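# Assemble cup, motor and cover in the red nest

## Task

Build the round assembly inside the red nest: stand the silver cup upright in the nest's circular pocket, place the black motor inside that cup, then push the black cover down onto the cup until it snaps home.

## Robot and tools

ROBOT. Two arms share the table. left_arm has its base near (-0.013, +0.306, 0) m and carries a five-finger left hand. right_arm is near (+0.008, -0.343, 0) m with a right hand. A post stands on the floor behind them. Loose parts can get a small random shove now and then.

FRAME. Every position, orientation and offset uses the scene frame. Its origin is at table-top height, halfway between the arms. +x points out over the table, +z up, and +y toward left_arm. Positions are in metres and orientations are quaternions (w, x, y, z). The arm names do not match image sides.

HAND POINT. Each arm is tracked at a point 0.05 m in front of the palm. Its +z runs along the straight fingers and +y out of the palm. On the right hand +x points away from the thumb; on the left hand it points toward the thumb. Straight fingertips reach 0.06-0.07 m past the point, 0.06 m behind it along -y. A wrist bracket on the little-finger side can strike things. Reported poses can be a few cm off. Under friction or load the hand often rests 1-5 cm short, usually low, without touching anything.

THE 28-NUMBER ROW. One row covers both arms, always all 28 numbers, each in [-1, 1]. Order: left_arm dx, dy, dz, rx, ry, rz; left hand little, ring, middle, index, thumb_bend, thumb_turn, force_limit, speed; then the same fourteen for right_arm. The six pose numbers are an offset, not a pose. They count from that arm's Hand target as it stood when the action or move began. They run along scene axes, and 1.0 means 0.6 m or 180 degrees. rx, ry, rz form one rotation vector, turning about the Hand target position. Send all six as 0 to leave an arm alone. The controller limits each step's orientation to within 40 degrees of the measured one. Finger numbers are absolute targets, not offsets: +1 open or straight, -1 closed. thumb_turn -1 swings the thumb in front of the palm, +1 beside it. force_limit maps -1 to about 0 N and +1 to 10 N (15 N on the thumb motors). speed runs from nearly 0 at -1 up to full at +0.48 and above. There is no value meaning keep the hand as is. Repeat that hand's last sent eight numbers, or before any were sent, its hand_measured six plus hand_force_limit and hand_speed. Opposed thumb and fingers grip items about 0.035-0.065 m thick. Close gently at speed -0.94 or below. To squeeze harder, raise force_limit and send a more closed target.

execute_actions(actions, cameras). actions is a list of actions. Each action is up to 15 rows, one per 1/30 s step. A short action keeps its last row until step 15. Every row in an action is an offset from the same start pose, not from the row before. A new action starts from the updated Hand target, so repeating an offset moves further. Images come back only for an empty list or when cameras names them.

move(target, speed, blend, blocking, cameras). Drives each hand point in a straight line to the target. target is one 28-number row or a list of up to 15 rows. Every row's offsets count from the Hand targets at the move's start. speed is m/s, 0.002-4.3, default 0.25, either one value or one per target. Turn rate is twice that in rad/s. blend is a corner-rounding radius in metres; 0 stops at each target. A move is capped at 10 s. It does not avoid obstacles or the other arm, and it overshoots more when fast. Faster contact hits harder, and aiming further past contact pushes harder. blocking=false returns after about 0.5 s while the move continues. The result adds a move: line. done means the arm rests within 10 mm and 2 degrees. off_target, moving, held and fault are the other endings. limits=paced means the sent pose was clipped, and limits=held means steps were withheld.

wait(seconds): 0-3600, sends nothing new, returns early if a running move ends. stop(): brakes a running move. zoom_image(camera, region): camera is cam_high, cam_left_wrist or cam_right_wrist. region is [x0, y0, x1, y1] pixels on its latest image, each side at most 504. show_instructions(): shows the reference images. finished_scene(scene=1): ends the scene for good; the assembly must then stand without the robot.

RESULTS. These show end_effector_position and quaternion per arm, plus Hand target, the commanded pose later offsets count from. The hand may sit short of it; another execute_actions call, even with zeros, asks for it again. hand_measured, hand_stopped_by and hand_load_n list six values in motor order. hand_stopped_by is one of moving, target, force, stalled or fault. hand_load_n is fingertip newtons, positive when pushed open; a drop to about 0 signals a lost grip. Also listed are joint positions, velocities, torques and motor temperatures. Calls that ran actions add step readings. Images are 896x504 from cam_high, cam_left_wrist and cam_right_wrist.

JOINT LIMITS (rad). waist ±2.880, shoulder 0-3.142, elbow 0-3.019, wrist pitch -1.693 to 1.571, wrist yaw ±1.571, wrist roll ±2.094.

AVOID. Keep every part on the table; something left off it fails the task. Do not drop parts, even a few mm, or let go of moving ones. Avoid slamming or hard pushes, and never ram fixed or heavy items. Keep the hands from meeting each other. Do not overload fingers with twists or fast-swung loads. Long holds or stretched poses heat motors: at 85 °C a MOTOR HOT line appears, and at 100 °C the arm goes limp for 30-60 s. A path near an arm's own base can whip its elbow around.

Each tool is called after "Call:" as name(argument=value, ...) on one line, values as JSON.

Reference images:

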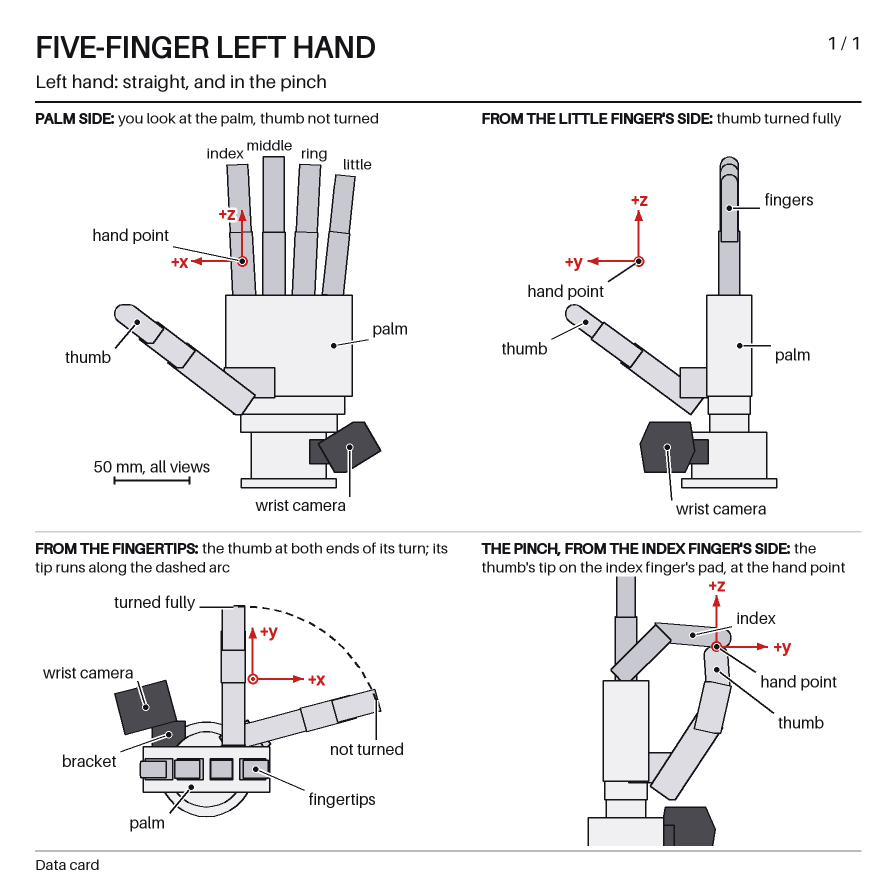

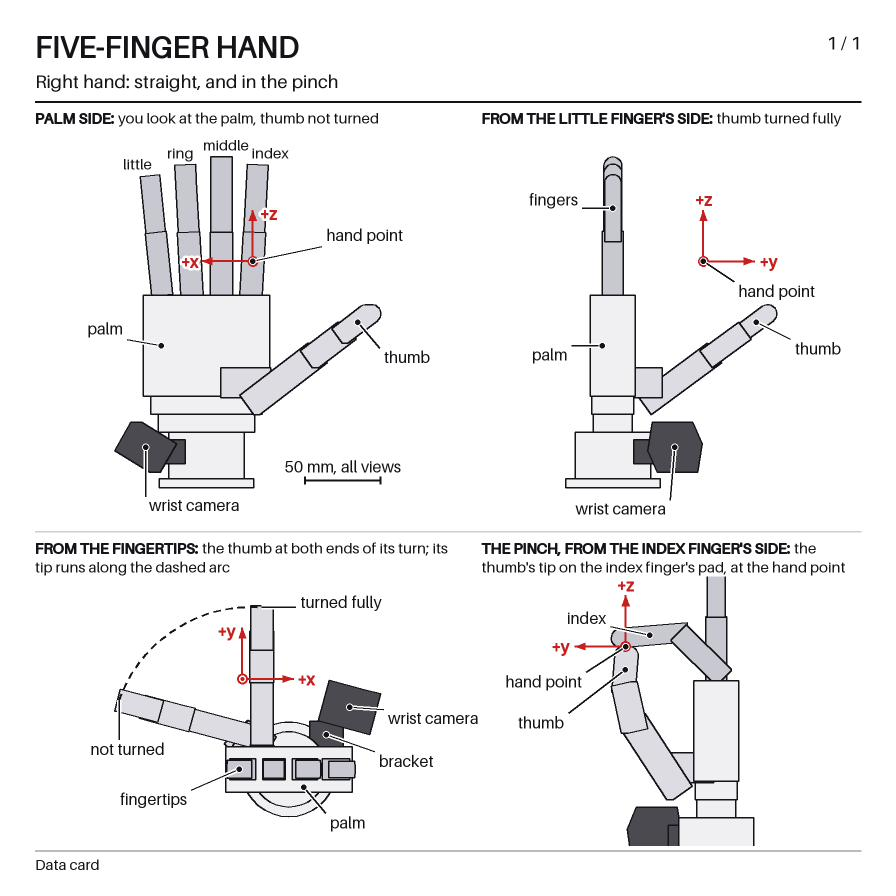

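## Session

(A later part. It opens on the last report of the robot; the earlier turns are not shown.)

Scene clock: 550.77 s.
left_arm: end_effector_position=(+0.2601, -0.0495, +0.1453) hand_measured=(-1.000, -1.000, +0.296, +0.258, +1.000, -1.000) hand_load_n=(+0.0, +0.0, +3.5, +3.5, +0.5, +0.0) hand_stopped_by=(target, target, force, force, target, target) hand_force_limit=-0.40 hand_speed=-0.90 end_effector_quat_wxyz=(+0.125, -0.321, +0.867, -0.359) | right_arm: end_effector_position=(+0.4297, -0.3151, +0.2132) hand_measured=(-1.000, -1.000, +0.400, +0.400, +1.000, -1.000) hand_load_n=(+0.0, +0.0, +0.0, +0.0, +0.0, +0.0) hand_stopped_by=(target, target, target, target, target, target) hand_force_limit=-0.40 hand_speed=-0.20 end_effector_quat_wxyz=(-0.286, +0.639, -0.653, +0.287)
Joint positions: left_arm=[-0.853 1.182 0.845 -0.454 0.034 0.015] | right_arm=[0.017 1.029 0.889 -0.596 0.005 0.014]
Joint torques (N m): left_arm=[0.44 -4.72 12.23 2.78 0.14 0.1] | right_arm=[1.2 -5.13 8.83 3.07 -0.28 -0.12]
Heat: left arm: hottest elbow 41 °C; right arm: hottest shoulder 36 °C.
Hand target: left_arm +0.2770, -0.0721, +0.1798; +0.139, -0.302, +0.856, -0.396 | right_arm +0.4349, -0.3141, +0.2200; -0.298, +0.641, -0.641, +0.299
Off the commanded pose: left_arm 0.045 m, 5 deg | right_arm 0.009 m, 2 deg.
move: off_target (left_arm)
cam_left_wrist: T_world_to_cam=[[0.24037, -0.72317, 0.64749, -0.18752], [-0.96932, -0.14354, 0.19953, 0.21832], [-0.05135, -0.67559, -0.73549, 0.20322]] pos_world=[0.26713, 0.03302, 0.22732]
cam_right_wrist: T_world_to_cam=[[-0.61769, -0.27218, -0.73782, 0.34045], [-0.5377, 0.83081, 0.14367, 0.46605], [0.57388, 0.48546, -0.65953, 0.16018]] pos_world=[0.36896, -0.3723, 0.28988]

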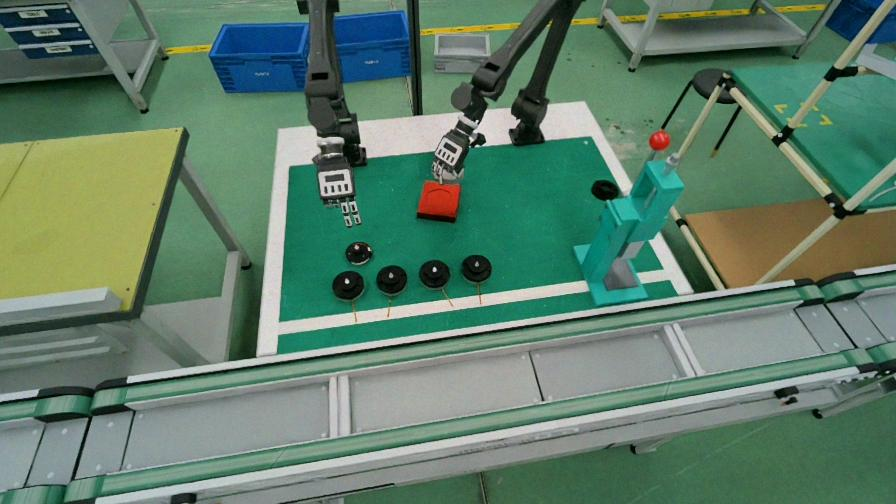

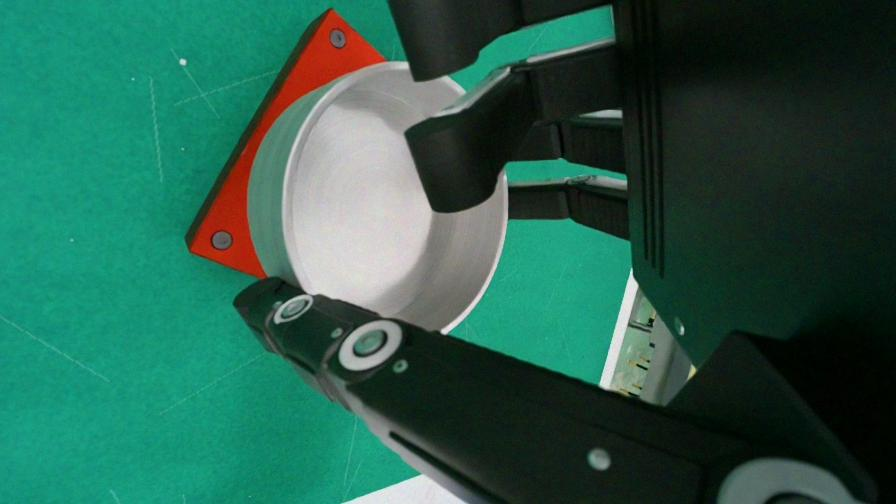

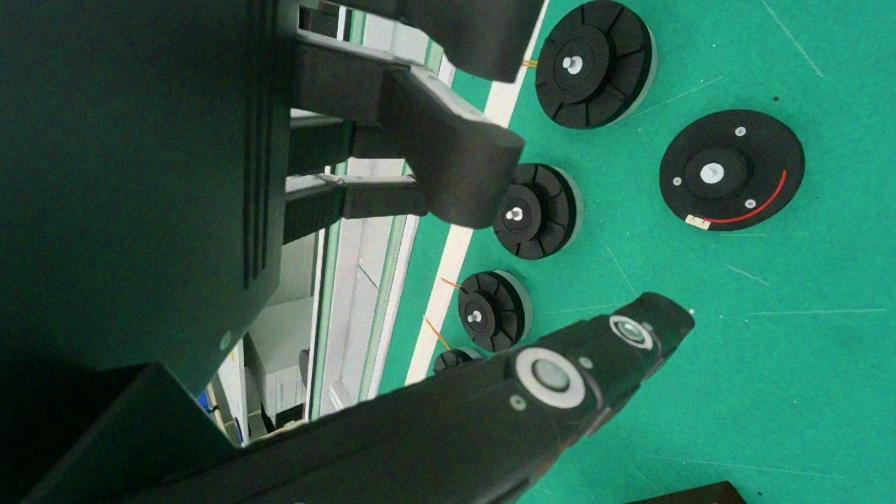

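Call:
move(target=[[0.0243,-0.0473,-0.075,-0.0216,-0.0175,0,-1,-1,-0.1,-0.1,1,-1,-0.4,-0.9,0,0,0,0,0,0,-1,-1,0.4,0.4,1,-1,-0.4,-0.2]], speed=0.1, cameras=["cam_left_wrist","cam_high"])

Call:
zoom_image(camera="cam_high", region=[390, 110, 510, 240])

Scene clock: 595.60 s.
left_arm: end_effector_position=(+0.2873, -0.0912, +0.1231) hand_measured=(-1.000, -1.000, +0.296, +0.258, +1.000, -1.000) hand_load_n=(+0.0, +0.0, +3.0, +3.5, +0.5, -0.5) hand_stopped_by=(target, target, force, force, target, target) hand_force_limit=-0.40 hand_speed=-0.90 end_effector_quat_wxyz=(+0.146, -0.304, +0.845, -0.415) | right_arm: end_effector_position=(+0.4297, -0.3151, +0.2132) hand_measured=(-1.000, -1.000, +0.400, +0.400, +1.000, -1.000) hand_load_n=(+0.0, +0.0, +0.0, +0.0, +0.0, +0.0) hand_stopped_by=(target, target, target, target, target, target) hand_force_limit=-0.40 hand_speed=-0.20 end_effector_quat_wxyz=(-0.286, +0.639, -0.653, +0.287)
Joint positions: left_arm=[-0.872 1.292 0.814 -0.182 0.028 0.015] | right_arm=[0.017 1.029 0.889 -0.596 0.005 0.014]
Joint torques (N m): left_arm=[0.5 -6.07 8.46 3.08 -0.08 -0.02] | right_arm=[1.26 -5.13 8.84 3.06 -0.28 -0.12]
Motor temperatures (°C): left_arm=[32 32 44 29 36 27] | right_arm=[33 35 36 30 28 30]
Heat: left arm: hottest elbow 44 °C; right arm: hottest elbow 36 °C.
Hand target: left_arm +0.2916, -0.1005, +0.1348; +0.153, -0.296, +0.838, -0.433 | right_arm +0.4349, -0.3141, +0.2200; -0.298, +0.641, -0.641, +0.299
Off the commanded pose: left_arm 0.016 m, 3 deg | right_arm 0.009 m, 2 deg.
move: off_target (left_arm)
cam_left_wrist: T_world_to_cam=[[0.16885, -0.66067, 0.73144, -0.19392], [-0.98564, -0.11481, 0.12383, 0.2597], [0.00216, -0.74184, -0.67057, 0.13075]] pos_world=[0.28843, -0.0013, 0.19736]
Images, in order (width x height): cam_high 896x504, cam_left_wrist 896x504.

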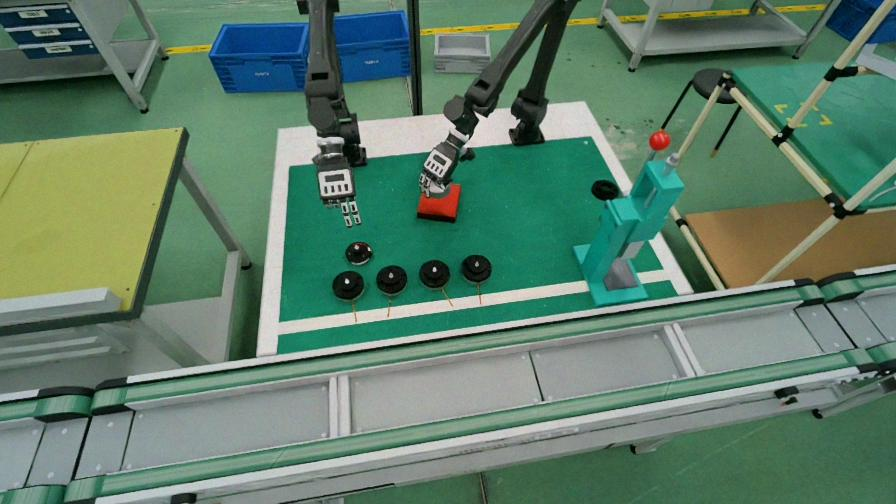

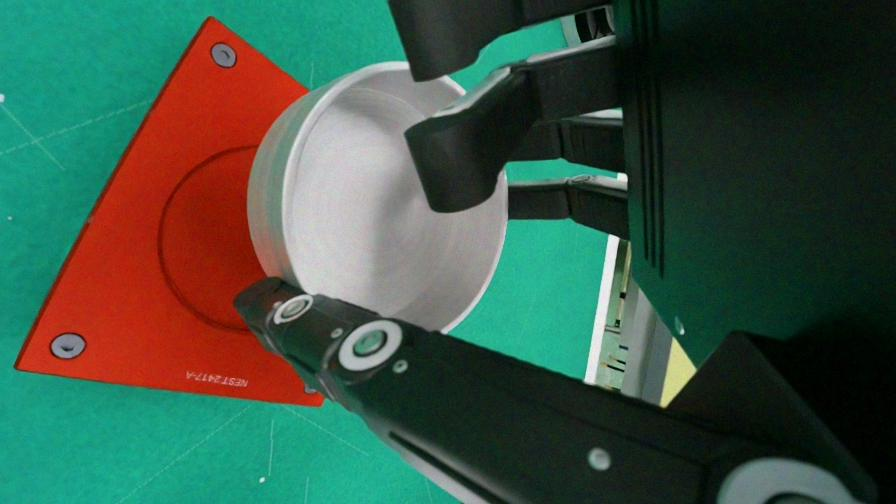

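Scaled by 3.877 from the camera's image (finer frame: 1280x720).

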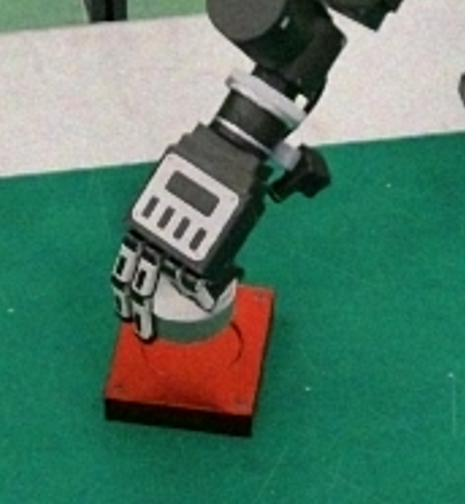

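Call:
move(target=[[-0.0267,0.0183,-0.05,0.0086,0.007,0,-1,-1,-0.1,-0.1,1,-1,-0.4,-0.9,0,0,0,0,0,0,-1,-1,0.4,0.4,1,-1,-0.4,-0.2]], speed=0.08, cameras=["cam_left_wrist","cam_high"])

Call:
zoom_image(camera="cam_high", region=[400, 150, 480, 230])

Scene clock: 683.70 s.
left_arm: end_effector_position=(+0.2717, -0.0798, +0.0959) hand_measured=(-1.000, -1.000, +0.296, +0.258, +1.000, -1.000) hand_load_n=(+0.0, +0.0, +3.5, +3.5, +0.5, +0.0) hand_stopped_by=(target, target, force, force, target, target) hand_force_limit=-0.40 hand_speed=-0.90 end_effector_quat_wxyz=(+0.144, -0.303, +0.852, -0.402) | right_arm: end_effector_position=(+0.4297, -0.3151, +0.2132) hand_measured=(-1.000, -1.000, +0.400, +0.400, +1.000, -1.000) hand_load_n=(+0.0, +0.0, +0.0, +0.0, +0.0, +0.0) hand_stopped_by=(target, target, target, target, target, target) hand_force_limit=-0.40 hand_speed=-0.20 end_effector_quat_wxyz=(-0.286, +0.639, -0.653, +0.287)
Joint positions: left_arm=[-0.886 1.292 0.748 -0.145 0.015 0.015] | right_arm=[0.017 1.029 0.889 -0.596 0.005 0.014]
Joint torques (N m): left_arm=[0.38 -5.3 7.98 3.03 -0.1 -0.08] | right_arm=[1.32 -5.19 8.83 3.07 -0.28 -0.12]
Motor temperatures (°C): left_arm=[32 33 39 29 36 27] | right_arm=[33 34 35 30 28 30]
Heat: left arm: hottest elbow 39 °C; right arm: hottest elbow 35 °C.
Hand target: left_arm +0.2756, -0.0895, +0.1048; +0.147, -0.299, +0.845, -0.418 | right_arm +0.4349, -0.3141, +0.2200; -0.298, +0.641, -0.641, +0.299
Off the commanded pose: left_arm 0.014 m, 2 deg | right_arm 0.009 m, 2 deg.
move: off_target (left_arm)
cam_left_wrist: T_world_to_cam=[[0.1755, -0.68092, 0.71102, -0.16537], [-0.98443, -0.11403, 0.13378, 0.24788], [-0.01001, -0.72342, -0.69033, 0.12766]] pos_world=[0.27432, 0.00802, 0.17254]
Images, in order (width x height): cam_high 896x504, cam_left_wrist 896x504.

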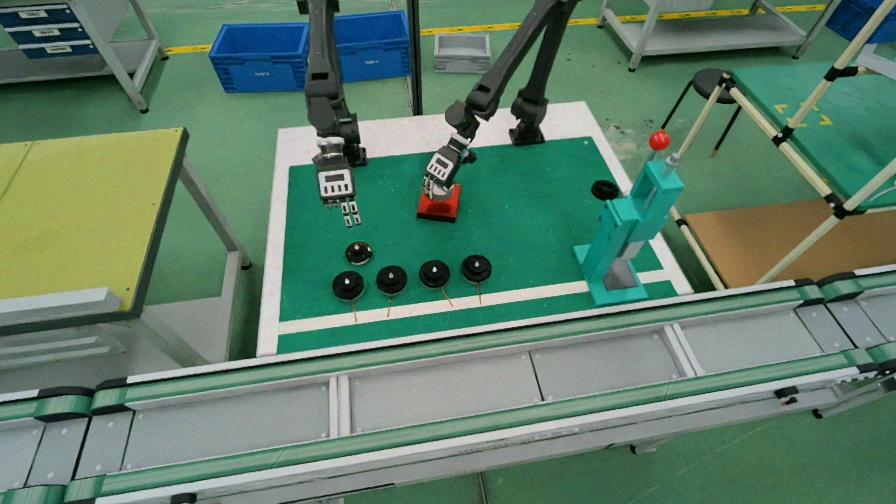

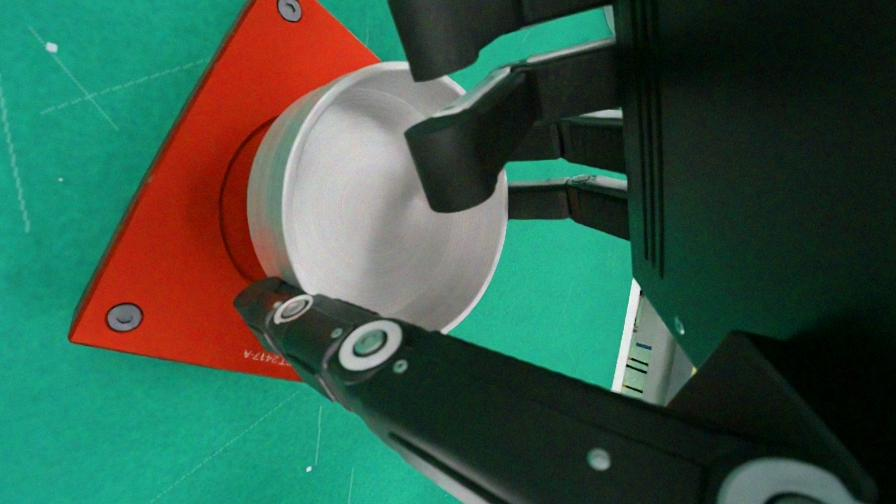

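Scaled by 6.300 from the camera's image (finer frame: 1280x720).

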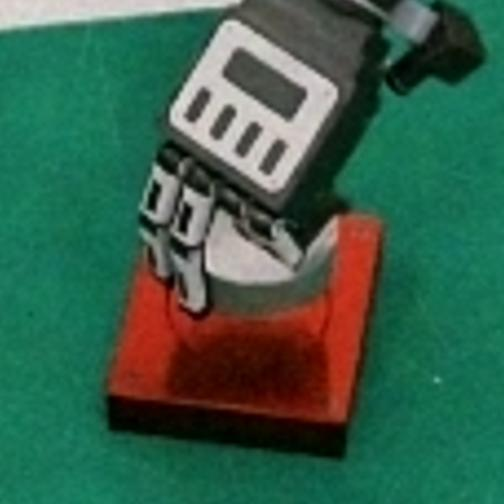

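Call:
move(target=[[-0.005,-0.003,-0.045,0,0,0,-1,-1,-0.1,-0.1,1,-1,-0.4,-0.9,0,0,0,0,0,0,-1,-1,0.4,0.4,1,-1,-0.4,-0.2]], speed=0.08, cameras=["cam_left_wrist","cam_high"])

Call:
zoom_image(camera="cam_high", region=[400, 150, 480, 230])

Call:
zoom_image(camera="cam_left_wrist", region=[150, 0, 530, 400])

Scene clock: 732.40 s.
left_arm: end_effector_position=(+0.2688, -0.0809, +0.0668) hand_measured=(-1.000, -1.000, +0.296, +0.258, +1.000, -1.000) hand_load_n=(+0.0, +0.0, +3.5, +3.5, +0.5, +0.0) hand_stopped_by=(target, target, force, force, target, target) hand_force_limit=-0.40 hand_speed=-0.90 end_effector_quat_wxyz=(+0.144, -0.301, +0.854, -0.399) | right_arm: end_effector_position=(+0.4297, -0.3151, +0.2132) hand_measured=(-1.000, -1.000, +0.400, +0.400, +1.000, -1.000) hand_load_n=(+0.0, +0.0, +0.0, +0.0, +0.0, +0.0) hand_stopped_by=(target, target, target, target, target, target) hand_force_limit=-0.40 hand_speed=-0.20 end_effector_quat_wxyz=(-0.286, +0.639, -0.653, +0.287)
Joint positions: left_arm=[-0.895 1.344 0.707 -0.057 0.008 0.015] | right_arm=[0.017 1.029 0.889 -0.596 0.005 0.014]
Joint torques (N m): left_arm=[0.73 -6.07 7.6 3.04 -0.1 -0.12] | right_arm=[1.26 -5.07 8.83 3.07 -0.28 -0.12]
Heat: left arm: hottest elbow 38 °C; right arm: hottest elbow 36 °C.
Hand target: left_arm +0.2726, -0.0913, +0.0778; +0.147, -0.299, +0.845, -0.418 | right_arm +0.4349, -0.3141, +0.2200; -0.298, +0.641, -0.641, +0.299
Off the commanded pose: left_arm 0.016 m, 2 deg | right_arm 0.009 m, 2 deg.
move: off_target (left_arm)
cam_left_wrist: T_world_to_cam=[[0.17276, -0.68626, 0.70654, -0.14437], [-0.98489, -0.11178, 0.13225, 0.24918], [-0.01178, -0.71872, -0.6952, 0.10788]] pos_world=[0.27162, 0.00632, 0.14405]
Images, in order (width x height): cam_high 896x504, cam_left_wrist 896x504.

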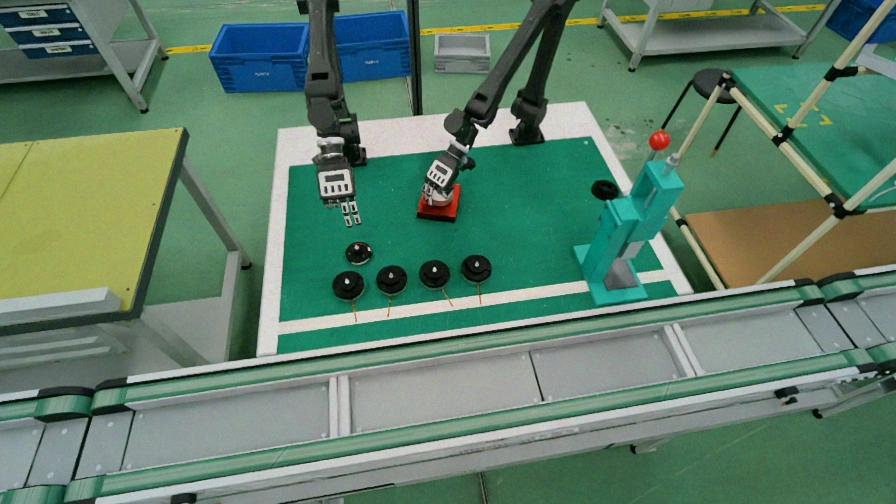

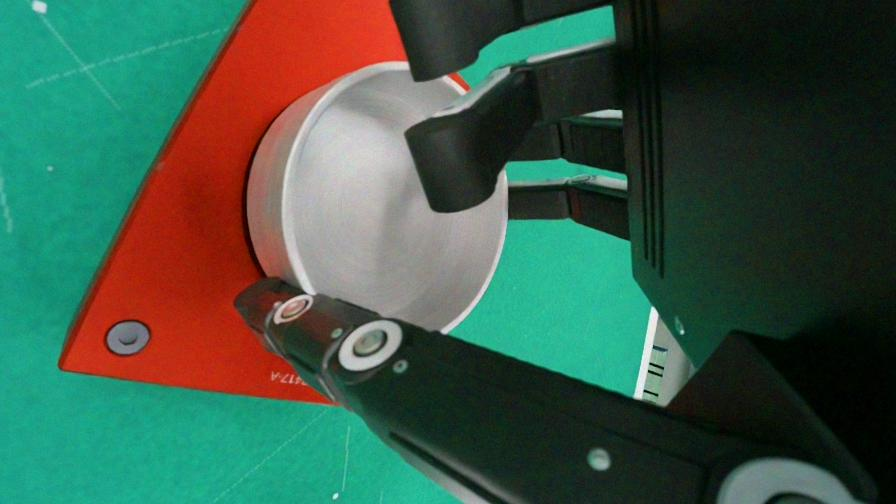

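Scaled by 6.300 from the camera's image (finer frame: 1280x720).

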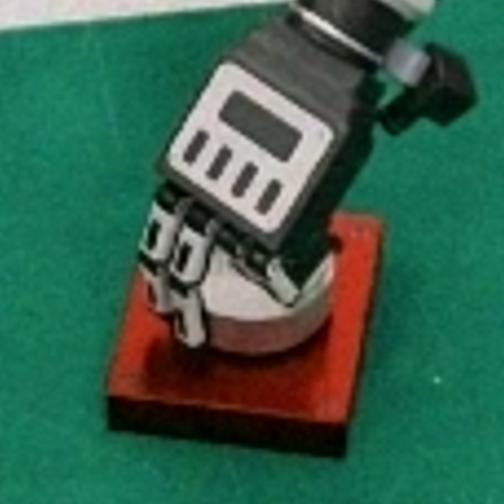

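Scaled by 1.260 from the camera's image (finer frame: 1280x720).

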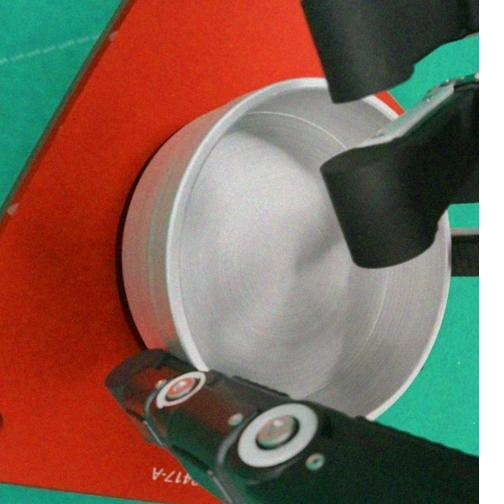

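Call:
move(target=[[-0.0025,-0.0017,-0.01,0,0,0,-1,-1,-0.1,-0.1,1,-1,-0.4,-0.9,0,0,0,0,0,0,-1,-1,0.4,0.4,1,-1,-0.4,-0.2]], speed=0.04, cameras=["cam_left_wrist","cam_high"])

Call:
zoom_image(camera="cam_high", region=[410, 165, 470, 225])

Call:
zoom_image(camera="cam_left_wrist", region=[180, 40, 380, 340])

Scene clock: 755.23 s.
left_arm: end_effector_position=(+0.2684, -0.0829, +0.0651) hand_measured=(-1.000, -1.000, +0.296, +0.258, +1.000, -1.000) hand_load_n=(+0.0, +0.0, +3.5, +3.5, +0.5, +0.0) hand_stopped_by=(target, target, force, force, target, target) hand_force_limit=-0.40 hand_speed=-0.90 end_effector_quat_wxyz=(+0.146, -0.299, +0.853, -0.403) | right_arm: end_effector_position=(+0.4297, -0.3151, +0.2132) hand_measured=(-1.000, -1.000, +0.400, +0.400, +1.000, -1.000) hand_load_n=(+0.0, +0.0, +0.0, +0.0, +0.0, +0.0) hand_stopped_by=(target, target, target, target, target, target) hand_force_limit=-0.40 hand_speed=-0.20 end_effector_quat_wxyz=(-0.286, +0.639, -0.653, +0.287)
Joint positions: left_arm=[-0.899 1.349 0.7 -0.037 0.005 0.015] | right_arm=[0.017 1.029 0.889 -0.596 0.005 0.014]
Joint torques (N m): left_arm=[0.26 -5.13 7.43 3 -0.08 -0.17] | right_arm=[1.32 -5.13 8.83 3.08 -0.28 -0.12]
Heat: left arm: hottest elbow 39 °C; right arm: hottest elbow 36 °C.
Hand target: left_arm +0.2711, -0.0923, +0.0718; +0.147, -0.299, +0.845, -0.418 | right_arm +0.4349, -0.3141, +0.2200; -0.298, +0.641, -0.641, +0.299
Off the commanded pose: left_arm 0.012 m, 2 deg | right_arm 0.009 m, 2 deg.
move: off_target (left_arm)
cam_left_wrist: T_world_to_cam=[[0.16597, -0.6825, 0.71179, -0.14257], [-0.9861, -0.10878, 0.12562, 0.24978], [-0.00831, -0.72274, -0.69107, 0.10369]] pos_world=[0.27083, 0.00481, 0.14176]
Images, in order (width x height): cam_high 896x504, cam_left_wrist 896x504.

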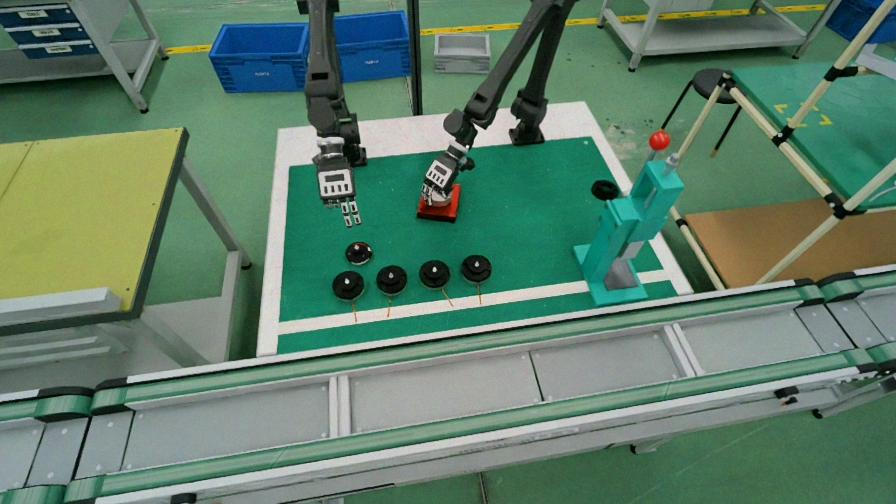

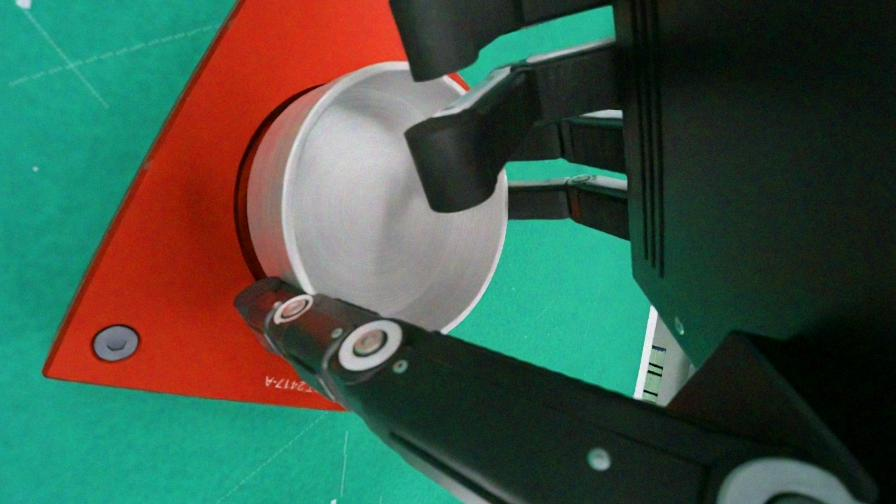

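Scaled by 8.400 from the camera's image (finer frame: 1280x720).

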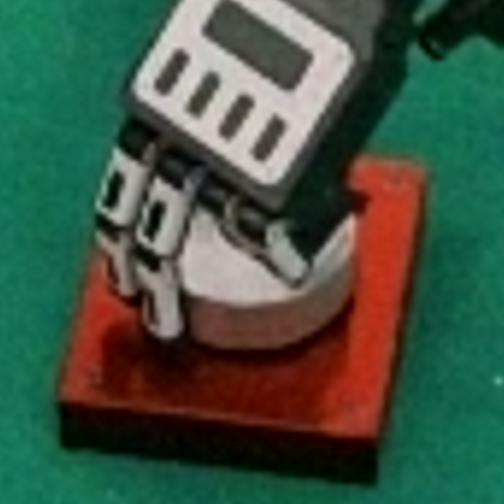

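Scaled by 1.680 from the camera's image (finer frame: 1280x720).

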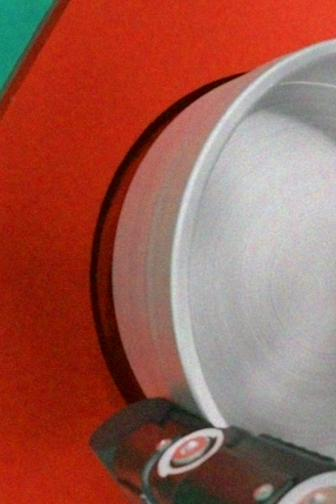

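Call:
move(target=[[-0.0025,0.002,-0.012,0,0,0,-1,-1,-0.1,-0.1,1,-1,-0.4,-0.9,0,0,0,0,0,0,-1,-1,0.4,0.4,1,-1,-0.4,-0.2]], speed=0.04, cameras=["cam_left_wrist","cam_high"])

Call:
zoom_image(camera="cam_left_wrist", region=[180, 40, 380, 340])

Scene clock: 773.47 s.
left_arm: end_effector_position=(+0.2687, -0.0832, +0.0610) hand_measured=(-1.000, -1.000, +0.296, +0.258, +1.000, -1.000) hand_load_n=(+0.0, +0.5, +3.5, +3.5, +0.5, +0.0) hand_stopped_by=(target, target, force, force, target, target) hand_force_limit=-0.40 hand_speed=-0.90 end_effector_quat_wxyz=(+0.147, -0.300, +0.851, -0.406) | right_arm: end_effector_position=(+0.4297, -0.3151, +0.2132) hand_measured=(-1.000, -1.000, +0.400, +0.400, +1.000, -1.000) hand_load_n=(+0.5, +0.0, +0.0, +0.0, +0.0, +0.0) hand_stopped_by=(target, target, target, target, target, target) hand_force_limit=-0.40 hand_speed=-0.20 end_effector_quat_wxyz=(-0.286, +0.639, -0.653, +0.287)
Joint positions: left_arm=[-0.899 1.357 0.69 -0.011 0.003 0.012] | right_arm=[0.017 1.029 0.889 -0.596 0.005 0.014]
Joint torques (N m): left_arm=[0.5 -5.77 7.02 2.99 -0.07 -0.17] | right_arm=[1.32 -5.01 8.83 3.07 -0.28 -0.12]
Heat: left arm: hottest elbow 39 °C; right arm: hottest elbow 36 °C.
Hand target: left_arm +0.2696, -0.0911, +0.0646; +0.147, -0.299, +0.845, -0.418 | right_arm +0.4349, -0.3141, +0.2200; -0.298, +0.641, -0.641, +0.299
Off the commanded pose: left_arm 0.009 m, 2 deg | right_arm 0.009 m, 2 deg.
move: done
cam_left_wrist: T_world_to_cam=[[0.1654, -0.67707, 0.71709, -0.13959], [-0.98622, -0.11104, 0.12263, 0.25066], [-0.0034, -0.7275, -0.6861, 0.09868]] pos_world=[0.27063, 0.00511, 0.13706]
Images, in order (width x height): cam_high 896x504, cam_left_wrist 896x504.

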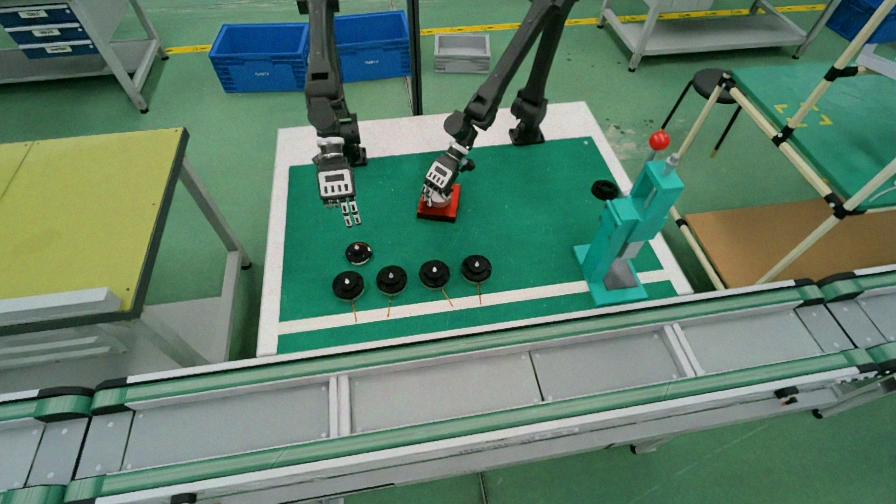

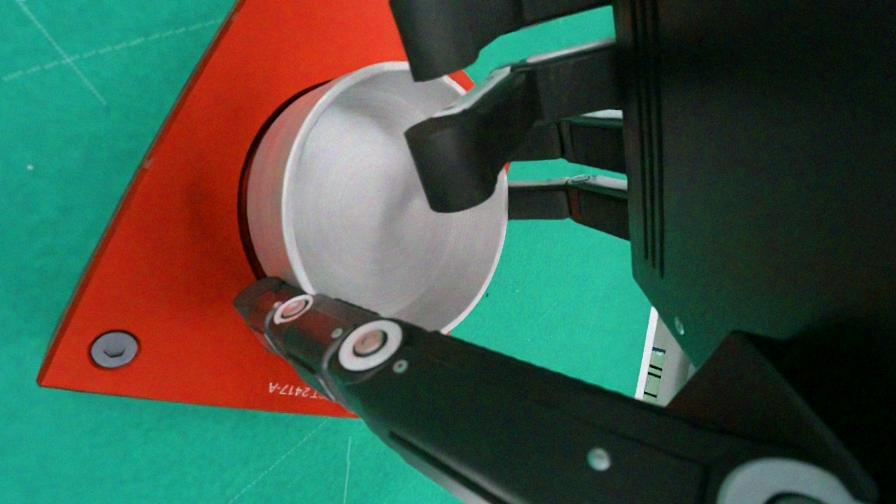

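Scaled by 1.680 from the camera's image (finer frame: 1280x720).

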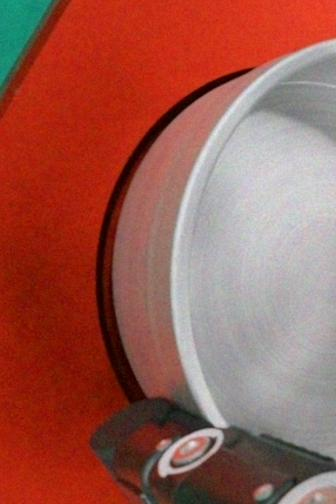

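Call:
move(target=[[-0.0065,0.003,-0.006,0,0,0,-1,-1,-0.1,-0.1,1,-1,-0.4,-0.9,0,0,0,0,0,0,-1,-1,0.4,0.4,1,-1,-0.4,-0.2]], speed=0.04, cameras=["cam_left_wrist","cam_high"])

Call:
zoom_image(camera="cam_left_wrist", region=[180, 40, 380, 340])

Call:
zoom_image(camera="cam_high", region=[410, 165, 470, 225])

Scene clock: 795.93 s.
left_arm: end_effector_position=(+0.2687, -0.0830, +0.0601) hand_measured=(-1.000, -1.000, +0.296, +0.258, +1.000, -1.000) hand_load_n=(+0.0, +0.0, +2.5, +3.5, +0.5, +0.0) hand_stopped_by=(target, target, force, force, target, target) hand_force_limit=-0.40 hand_speed=-0.90 end_effector_quat_wxyz=(+0.147, -0.300, +0.849, -0.410) | right_arm: end_effector_position=(+0.4297, -0.3151, +0.2132) hand_measured=(-1.000, -1.000, +0.400, +0.400, +1.000, -1.000) hand_load_n=(+0.0, +0.0, +0.0, +0.0, +0.0, +0.0) hand_stopped_by=(target, target, target, target, target, target) hand_force_limit=-0.40 hand_speed=-0.20 end_effector_quat_wxyz=(-0.286, +0.639, -0.653, +0.287)
Joint positions: left_arm=[-0.898 1.357 0.682 0.005 0.006 0.01] | right_arm=[0.017 1.029 0.889 -0.596 0.005 0.014]
Joint torques (N m): left_arm=[0.73 -5.66 6.54 2.85 -0.09 -0.19] | right_arm=[1.32 -5.07 8.84 3.06 -0.27 -0.12]
Heat: left arm: hottest elbow 39 °C; right arm: hottest elbow 36 °C.
Hand target: left_arm +0.2657, -0.0893, +0.0610; +0.147, -0.299, +0.845, -0.418 | right_arm +0.4349, -0.3141, +0.2200; -0.298, +0.641, -0.641, +0.299
Off the commanded pose: left_arm 0.007 m, 1 deg | right_arm 0.009 m, 2 deg.
move: done
cam_left_wrist: T_world_to_cam=[[0.16363, -0.67145, 0.72276, -0.13826], [-0.98652, -0.11012, 0.12104, 0.25093], [-0.00168, -0.73282, -0.68042, 0.09702]] pos_world=[0.27033, 0.0059, 0.13557]
Images, in order (width x height): cam_high 896x504, cam_left_wrist 896x504.

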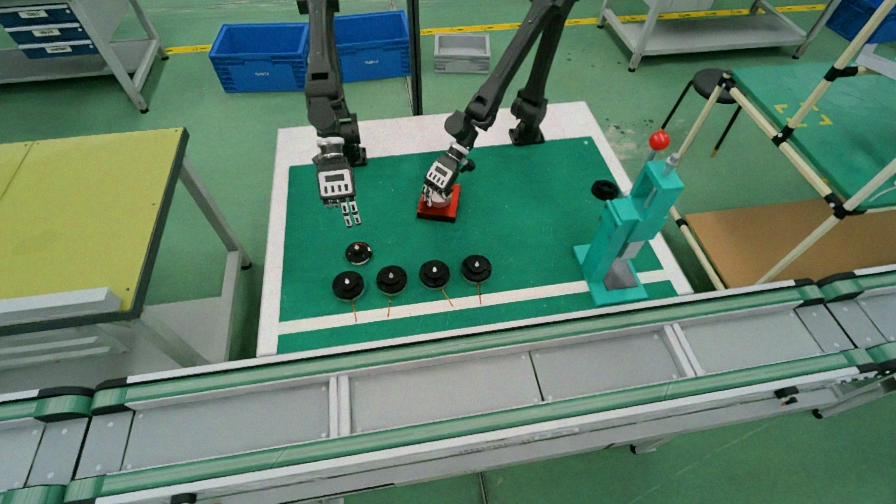

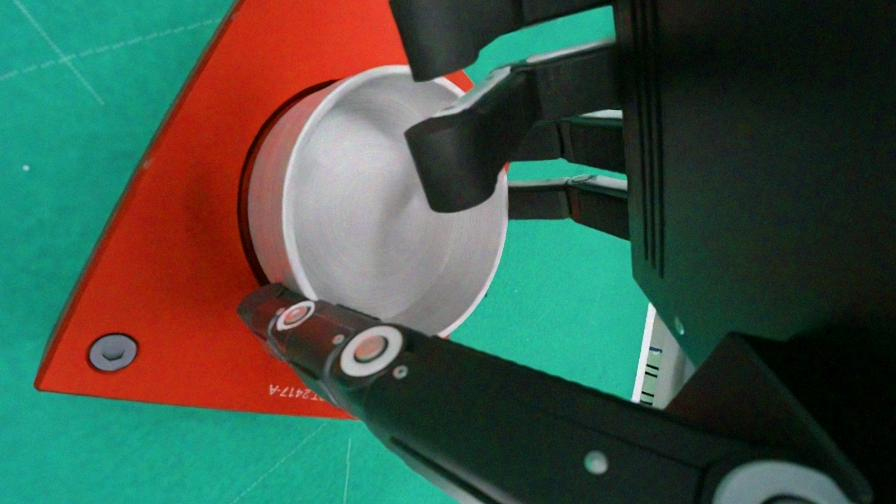

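Scaled by 1.680 from the camera's image (finer frame: 1280x720).

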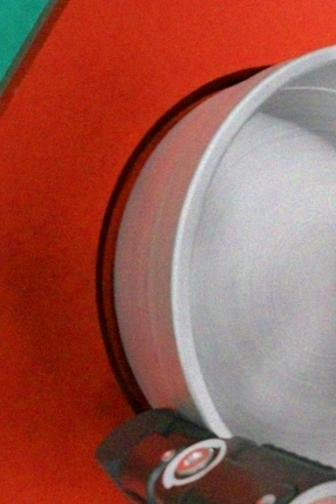

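Scaled by 8.400 from the camera's image (finer frame: 1280x720).

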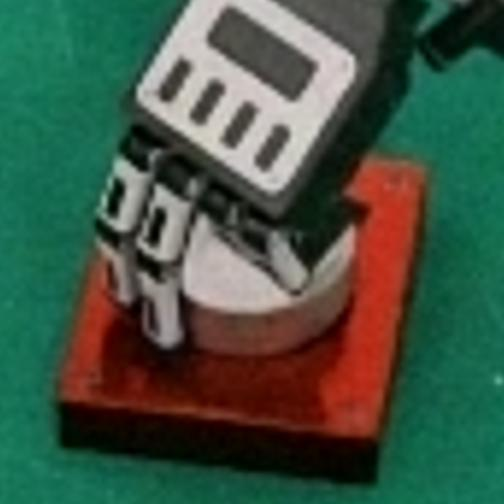

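Call:
move(target=[[-0.0083,0.003,-0.005,0,0,0,-1,-1,-0.1,-0.1,1,-1,-0.4,-0.9,0,0,0,0,0,0,-1,-1,0.4,0.4,1,-1,-0.4,-0.2]], speed=0.03, cameras=["cam_left_wrist"])

Call:
zoom_image(camera="cam_left_wrist", region=[180, 40, 380, 340])

Scene clock: 814.53 s.
left_arm: end_effector_position=(+0.2679, -0.0824, +0.0591) hand_measured=(-1.000, -1.000, +0.296, +0.258, +1.000, -1.000) hand_load_n=(+0.5, +0.0, +3.5, +3.5, +0.5, +0.0) hand_stopped_by=(target, target, force, force, target, target) hand_force_limit=-0.40 hand_speed=-0.90 end_effector_quat_wxyz=(+0.153, -0.300, +0.847, -0.412) | right_arm: end_effector_position=(+0.4297, -0.3151, +0.2132) hand_measured=(-1.000, -1.000, +0.400, +0.400, +1.000, -1.000) hand_load_n=(+0.0, +0.0, +0.0, +0.5, +0.0, +0.0) hand_stopped_by=(target, target, target, target, target, target) hand_force_limit=-0.40 hand_speed=-0.20 end_effector_quat_wxyz=(-0.286, +0.639, -0.653, +0.287)
Joint positions: left_arm=[-0.904 1.354 0.671 0.022 -0.008 0.01] | right_arm=[0.017 1.029 0.889 -0.596 0.005 0.014]
Joint torques (N m): left_arm=[-0.03 -5.6 6.3 2.69 -0.06 -0.25] | right_arm=[1.26 -5.07 8.84 3.07 -0.28 -0.12]
Heat: left arm: hottest elbow 37 °C; right arm: hottest elbow 36 °C.
Hand target: left_arm +0.2607, -0.0875, +0.0580; +0.147, -0.299, +0.845, -0.418 | right_arm +0.4349, -0.3141, +0.2200; -0.298, +0.641, -0.641, +0.299
Off the commanded pose: left_arm 0.009 m, 1 deg | right_arm 0.009 m, 2 deg.
move: done
cam_left_wrist: T_world_to_cam=[[0.15782, -0.66944, 0.72591, -0.13552], [-0.98741, -0.11464, 0.10895, 0.25087], [0.01028, -0.73397, -0.6791, 0.09329]] pos_world=[0.26814, 0.00651, 0.13439]

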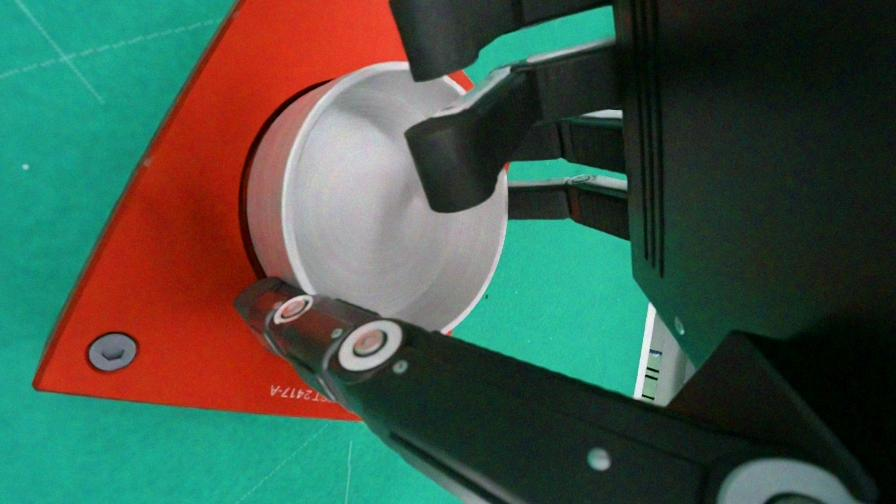

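Scaled by 1.680 from the camera's image (finer frame: 1280x720).

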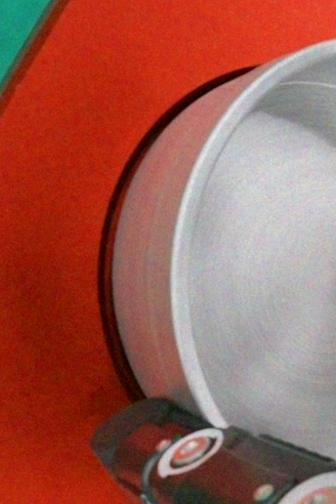

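Call:
move(target=[[-0.003,0.002,-0.01,0,0,0,-1,-1,-0.1,-0.1,1,-1,-0.4,-0.9,0,0,0,0,0,0,-1,-1,0.4,0.4,1,-1,-0.4,-0.2]], speed=0.03, cameras=["cam_left_wrist", "cam_high"])

Call:
zoom_image(camera="cam_left_wrist", region=[180, 40, 380, 340])

Call:
zoom_image(camera="cam_high", region=[410, 165, 470, 225])

Scene clock: 831.97 s.
left_arm: end_effector_position=(+0.2680, -0.0821, +0.0585) hand_measured=(-1.000, -1.000, +0.296, +0.258, +1.000, -1.000) hand_load_n=(+0.0, +0.0, +2.5, +3.5, +0.5, +0.0) hand_stopped_by=(target, target, force, force, target, target) hand_force_limit=-0.40 hand_speed=-0.90 end_effector_quat_wxyz=(+0.156, -0.299, +0.844, -0.417) | right_arm: end_effector_position=(+0.4297, -0.3151, +0.2132) hand_measured=(-1.000, -1.000, +0.400, +0.400, +1.000, -1.000) hand_load_n=(+0.0, +0.5, +0.0, +0.0, -0.5, +0.0) hand_stopped_by=(target, target, target, target, target, target) hand_force_limit=-0.40 hand_speed=-0.20 end_effector_quat_wxyz=(-0.286, +0.639, -0.653, +0.287)
Joint positions: left_arm=[-0.904 1.352 0.661 0.043 -0.009 0.01] | right_arm=[0.017 1.029 0.889 -0.596 0.005 0.014]
Joint torques (N m): left_arm=[0.5 -4.89 6.01 2.47 -0.05 -0.24] | right_arm=[1.32 -5.07 8.84 3.07 -0.28 -0.12]
Heat: left arm: hottest elbow 37 °C; right arm: hottest elbow 36 °C.
Hand target: left_arm +0.2589, -0.0863, +0.0520; +0.147, -0.299, +0.845, -0.418 | right_arm +0.4349, -0.3141, +0.2200; -0.298, +0.641, -0.641, +0.299
Off the commanded pose: left_arm 0.012 m, 1 deg | right_arm 0.009 m, 2 deg.
move: off_target (left_arm)
cam_left_wrist: T_world_to_cam=[[0.15237, -0.66278, 0.73314, -0.13331], [-0.98818, -0.11481, 0.10159, 0.25174], [0.01684, -0.73996, -0.67244, 0.09048]] pos_world=[0.26755, 0.0075, 0.13301]
Images, in order (width x height): cam_high 896x504, cam_left_wrist 896x504.

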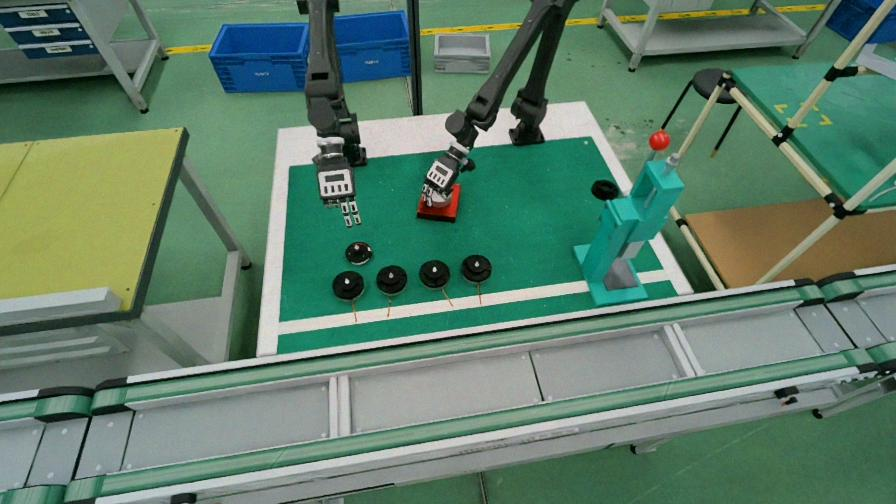

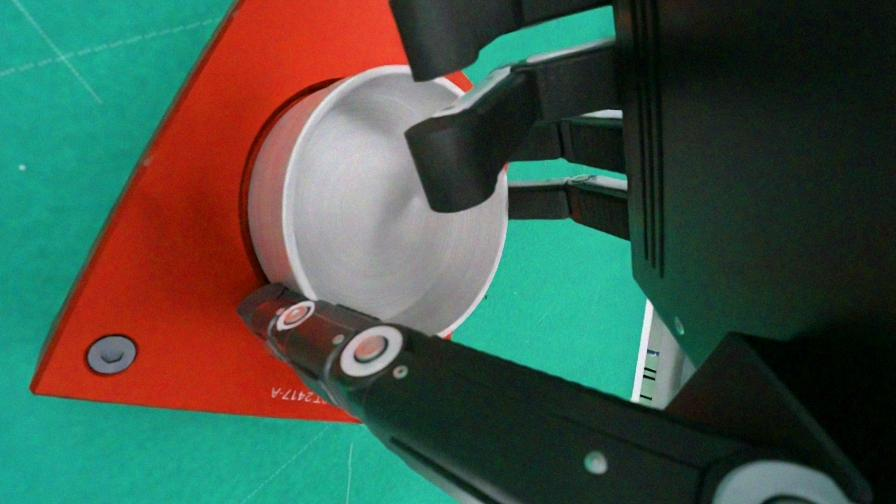

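Scaled by 1.680 from the camera's image (finer frame: 1280x720).

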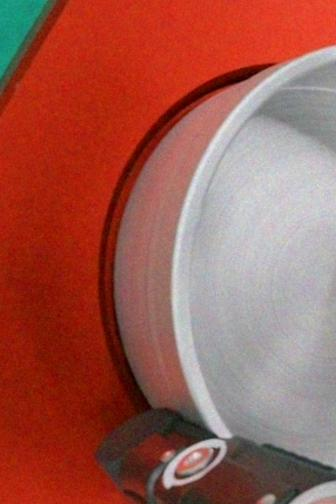

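Scaled by 8.400 from the camera's image (finer frame: 1280x720).

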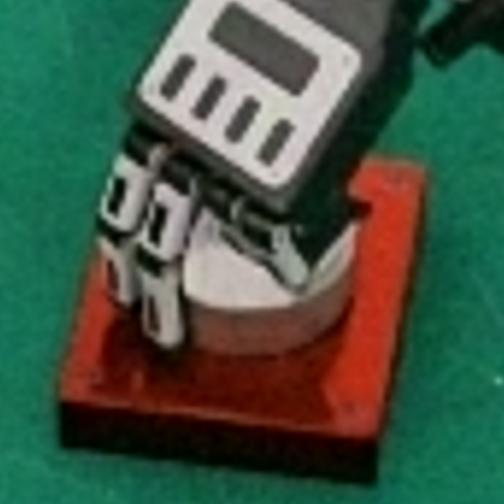

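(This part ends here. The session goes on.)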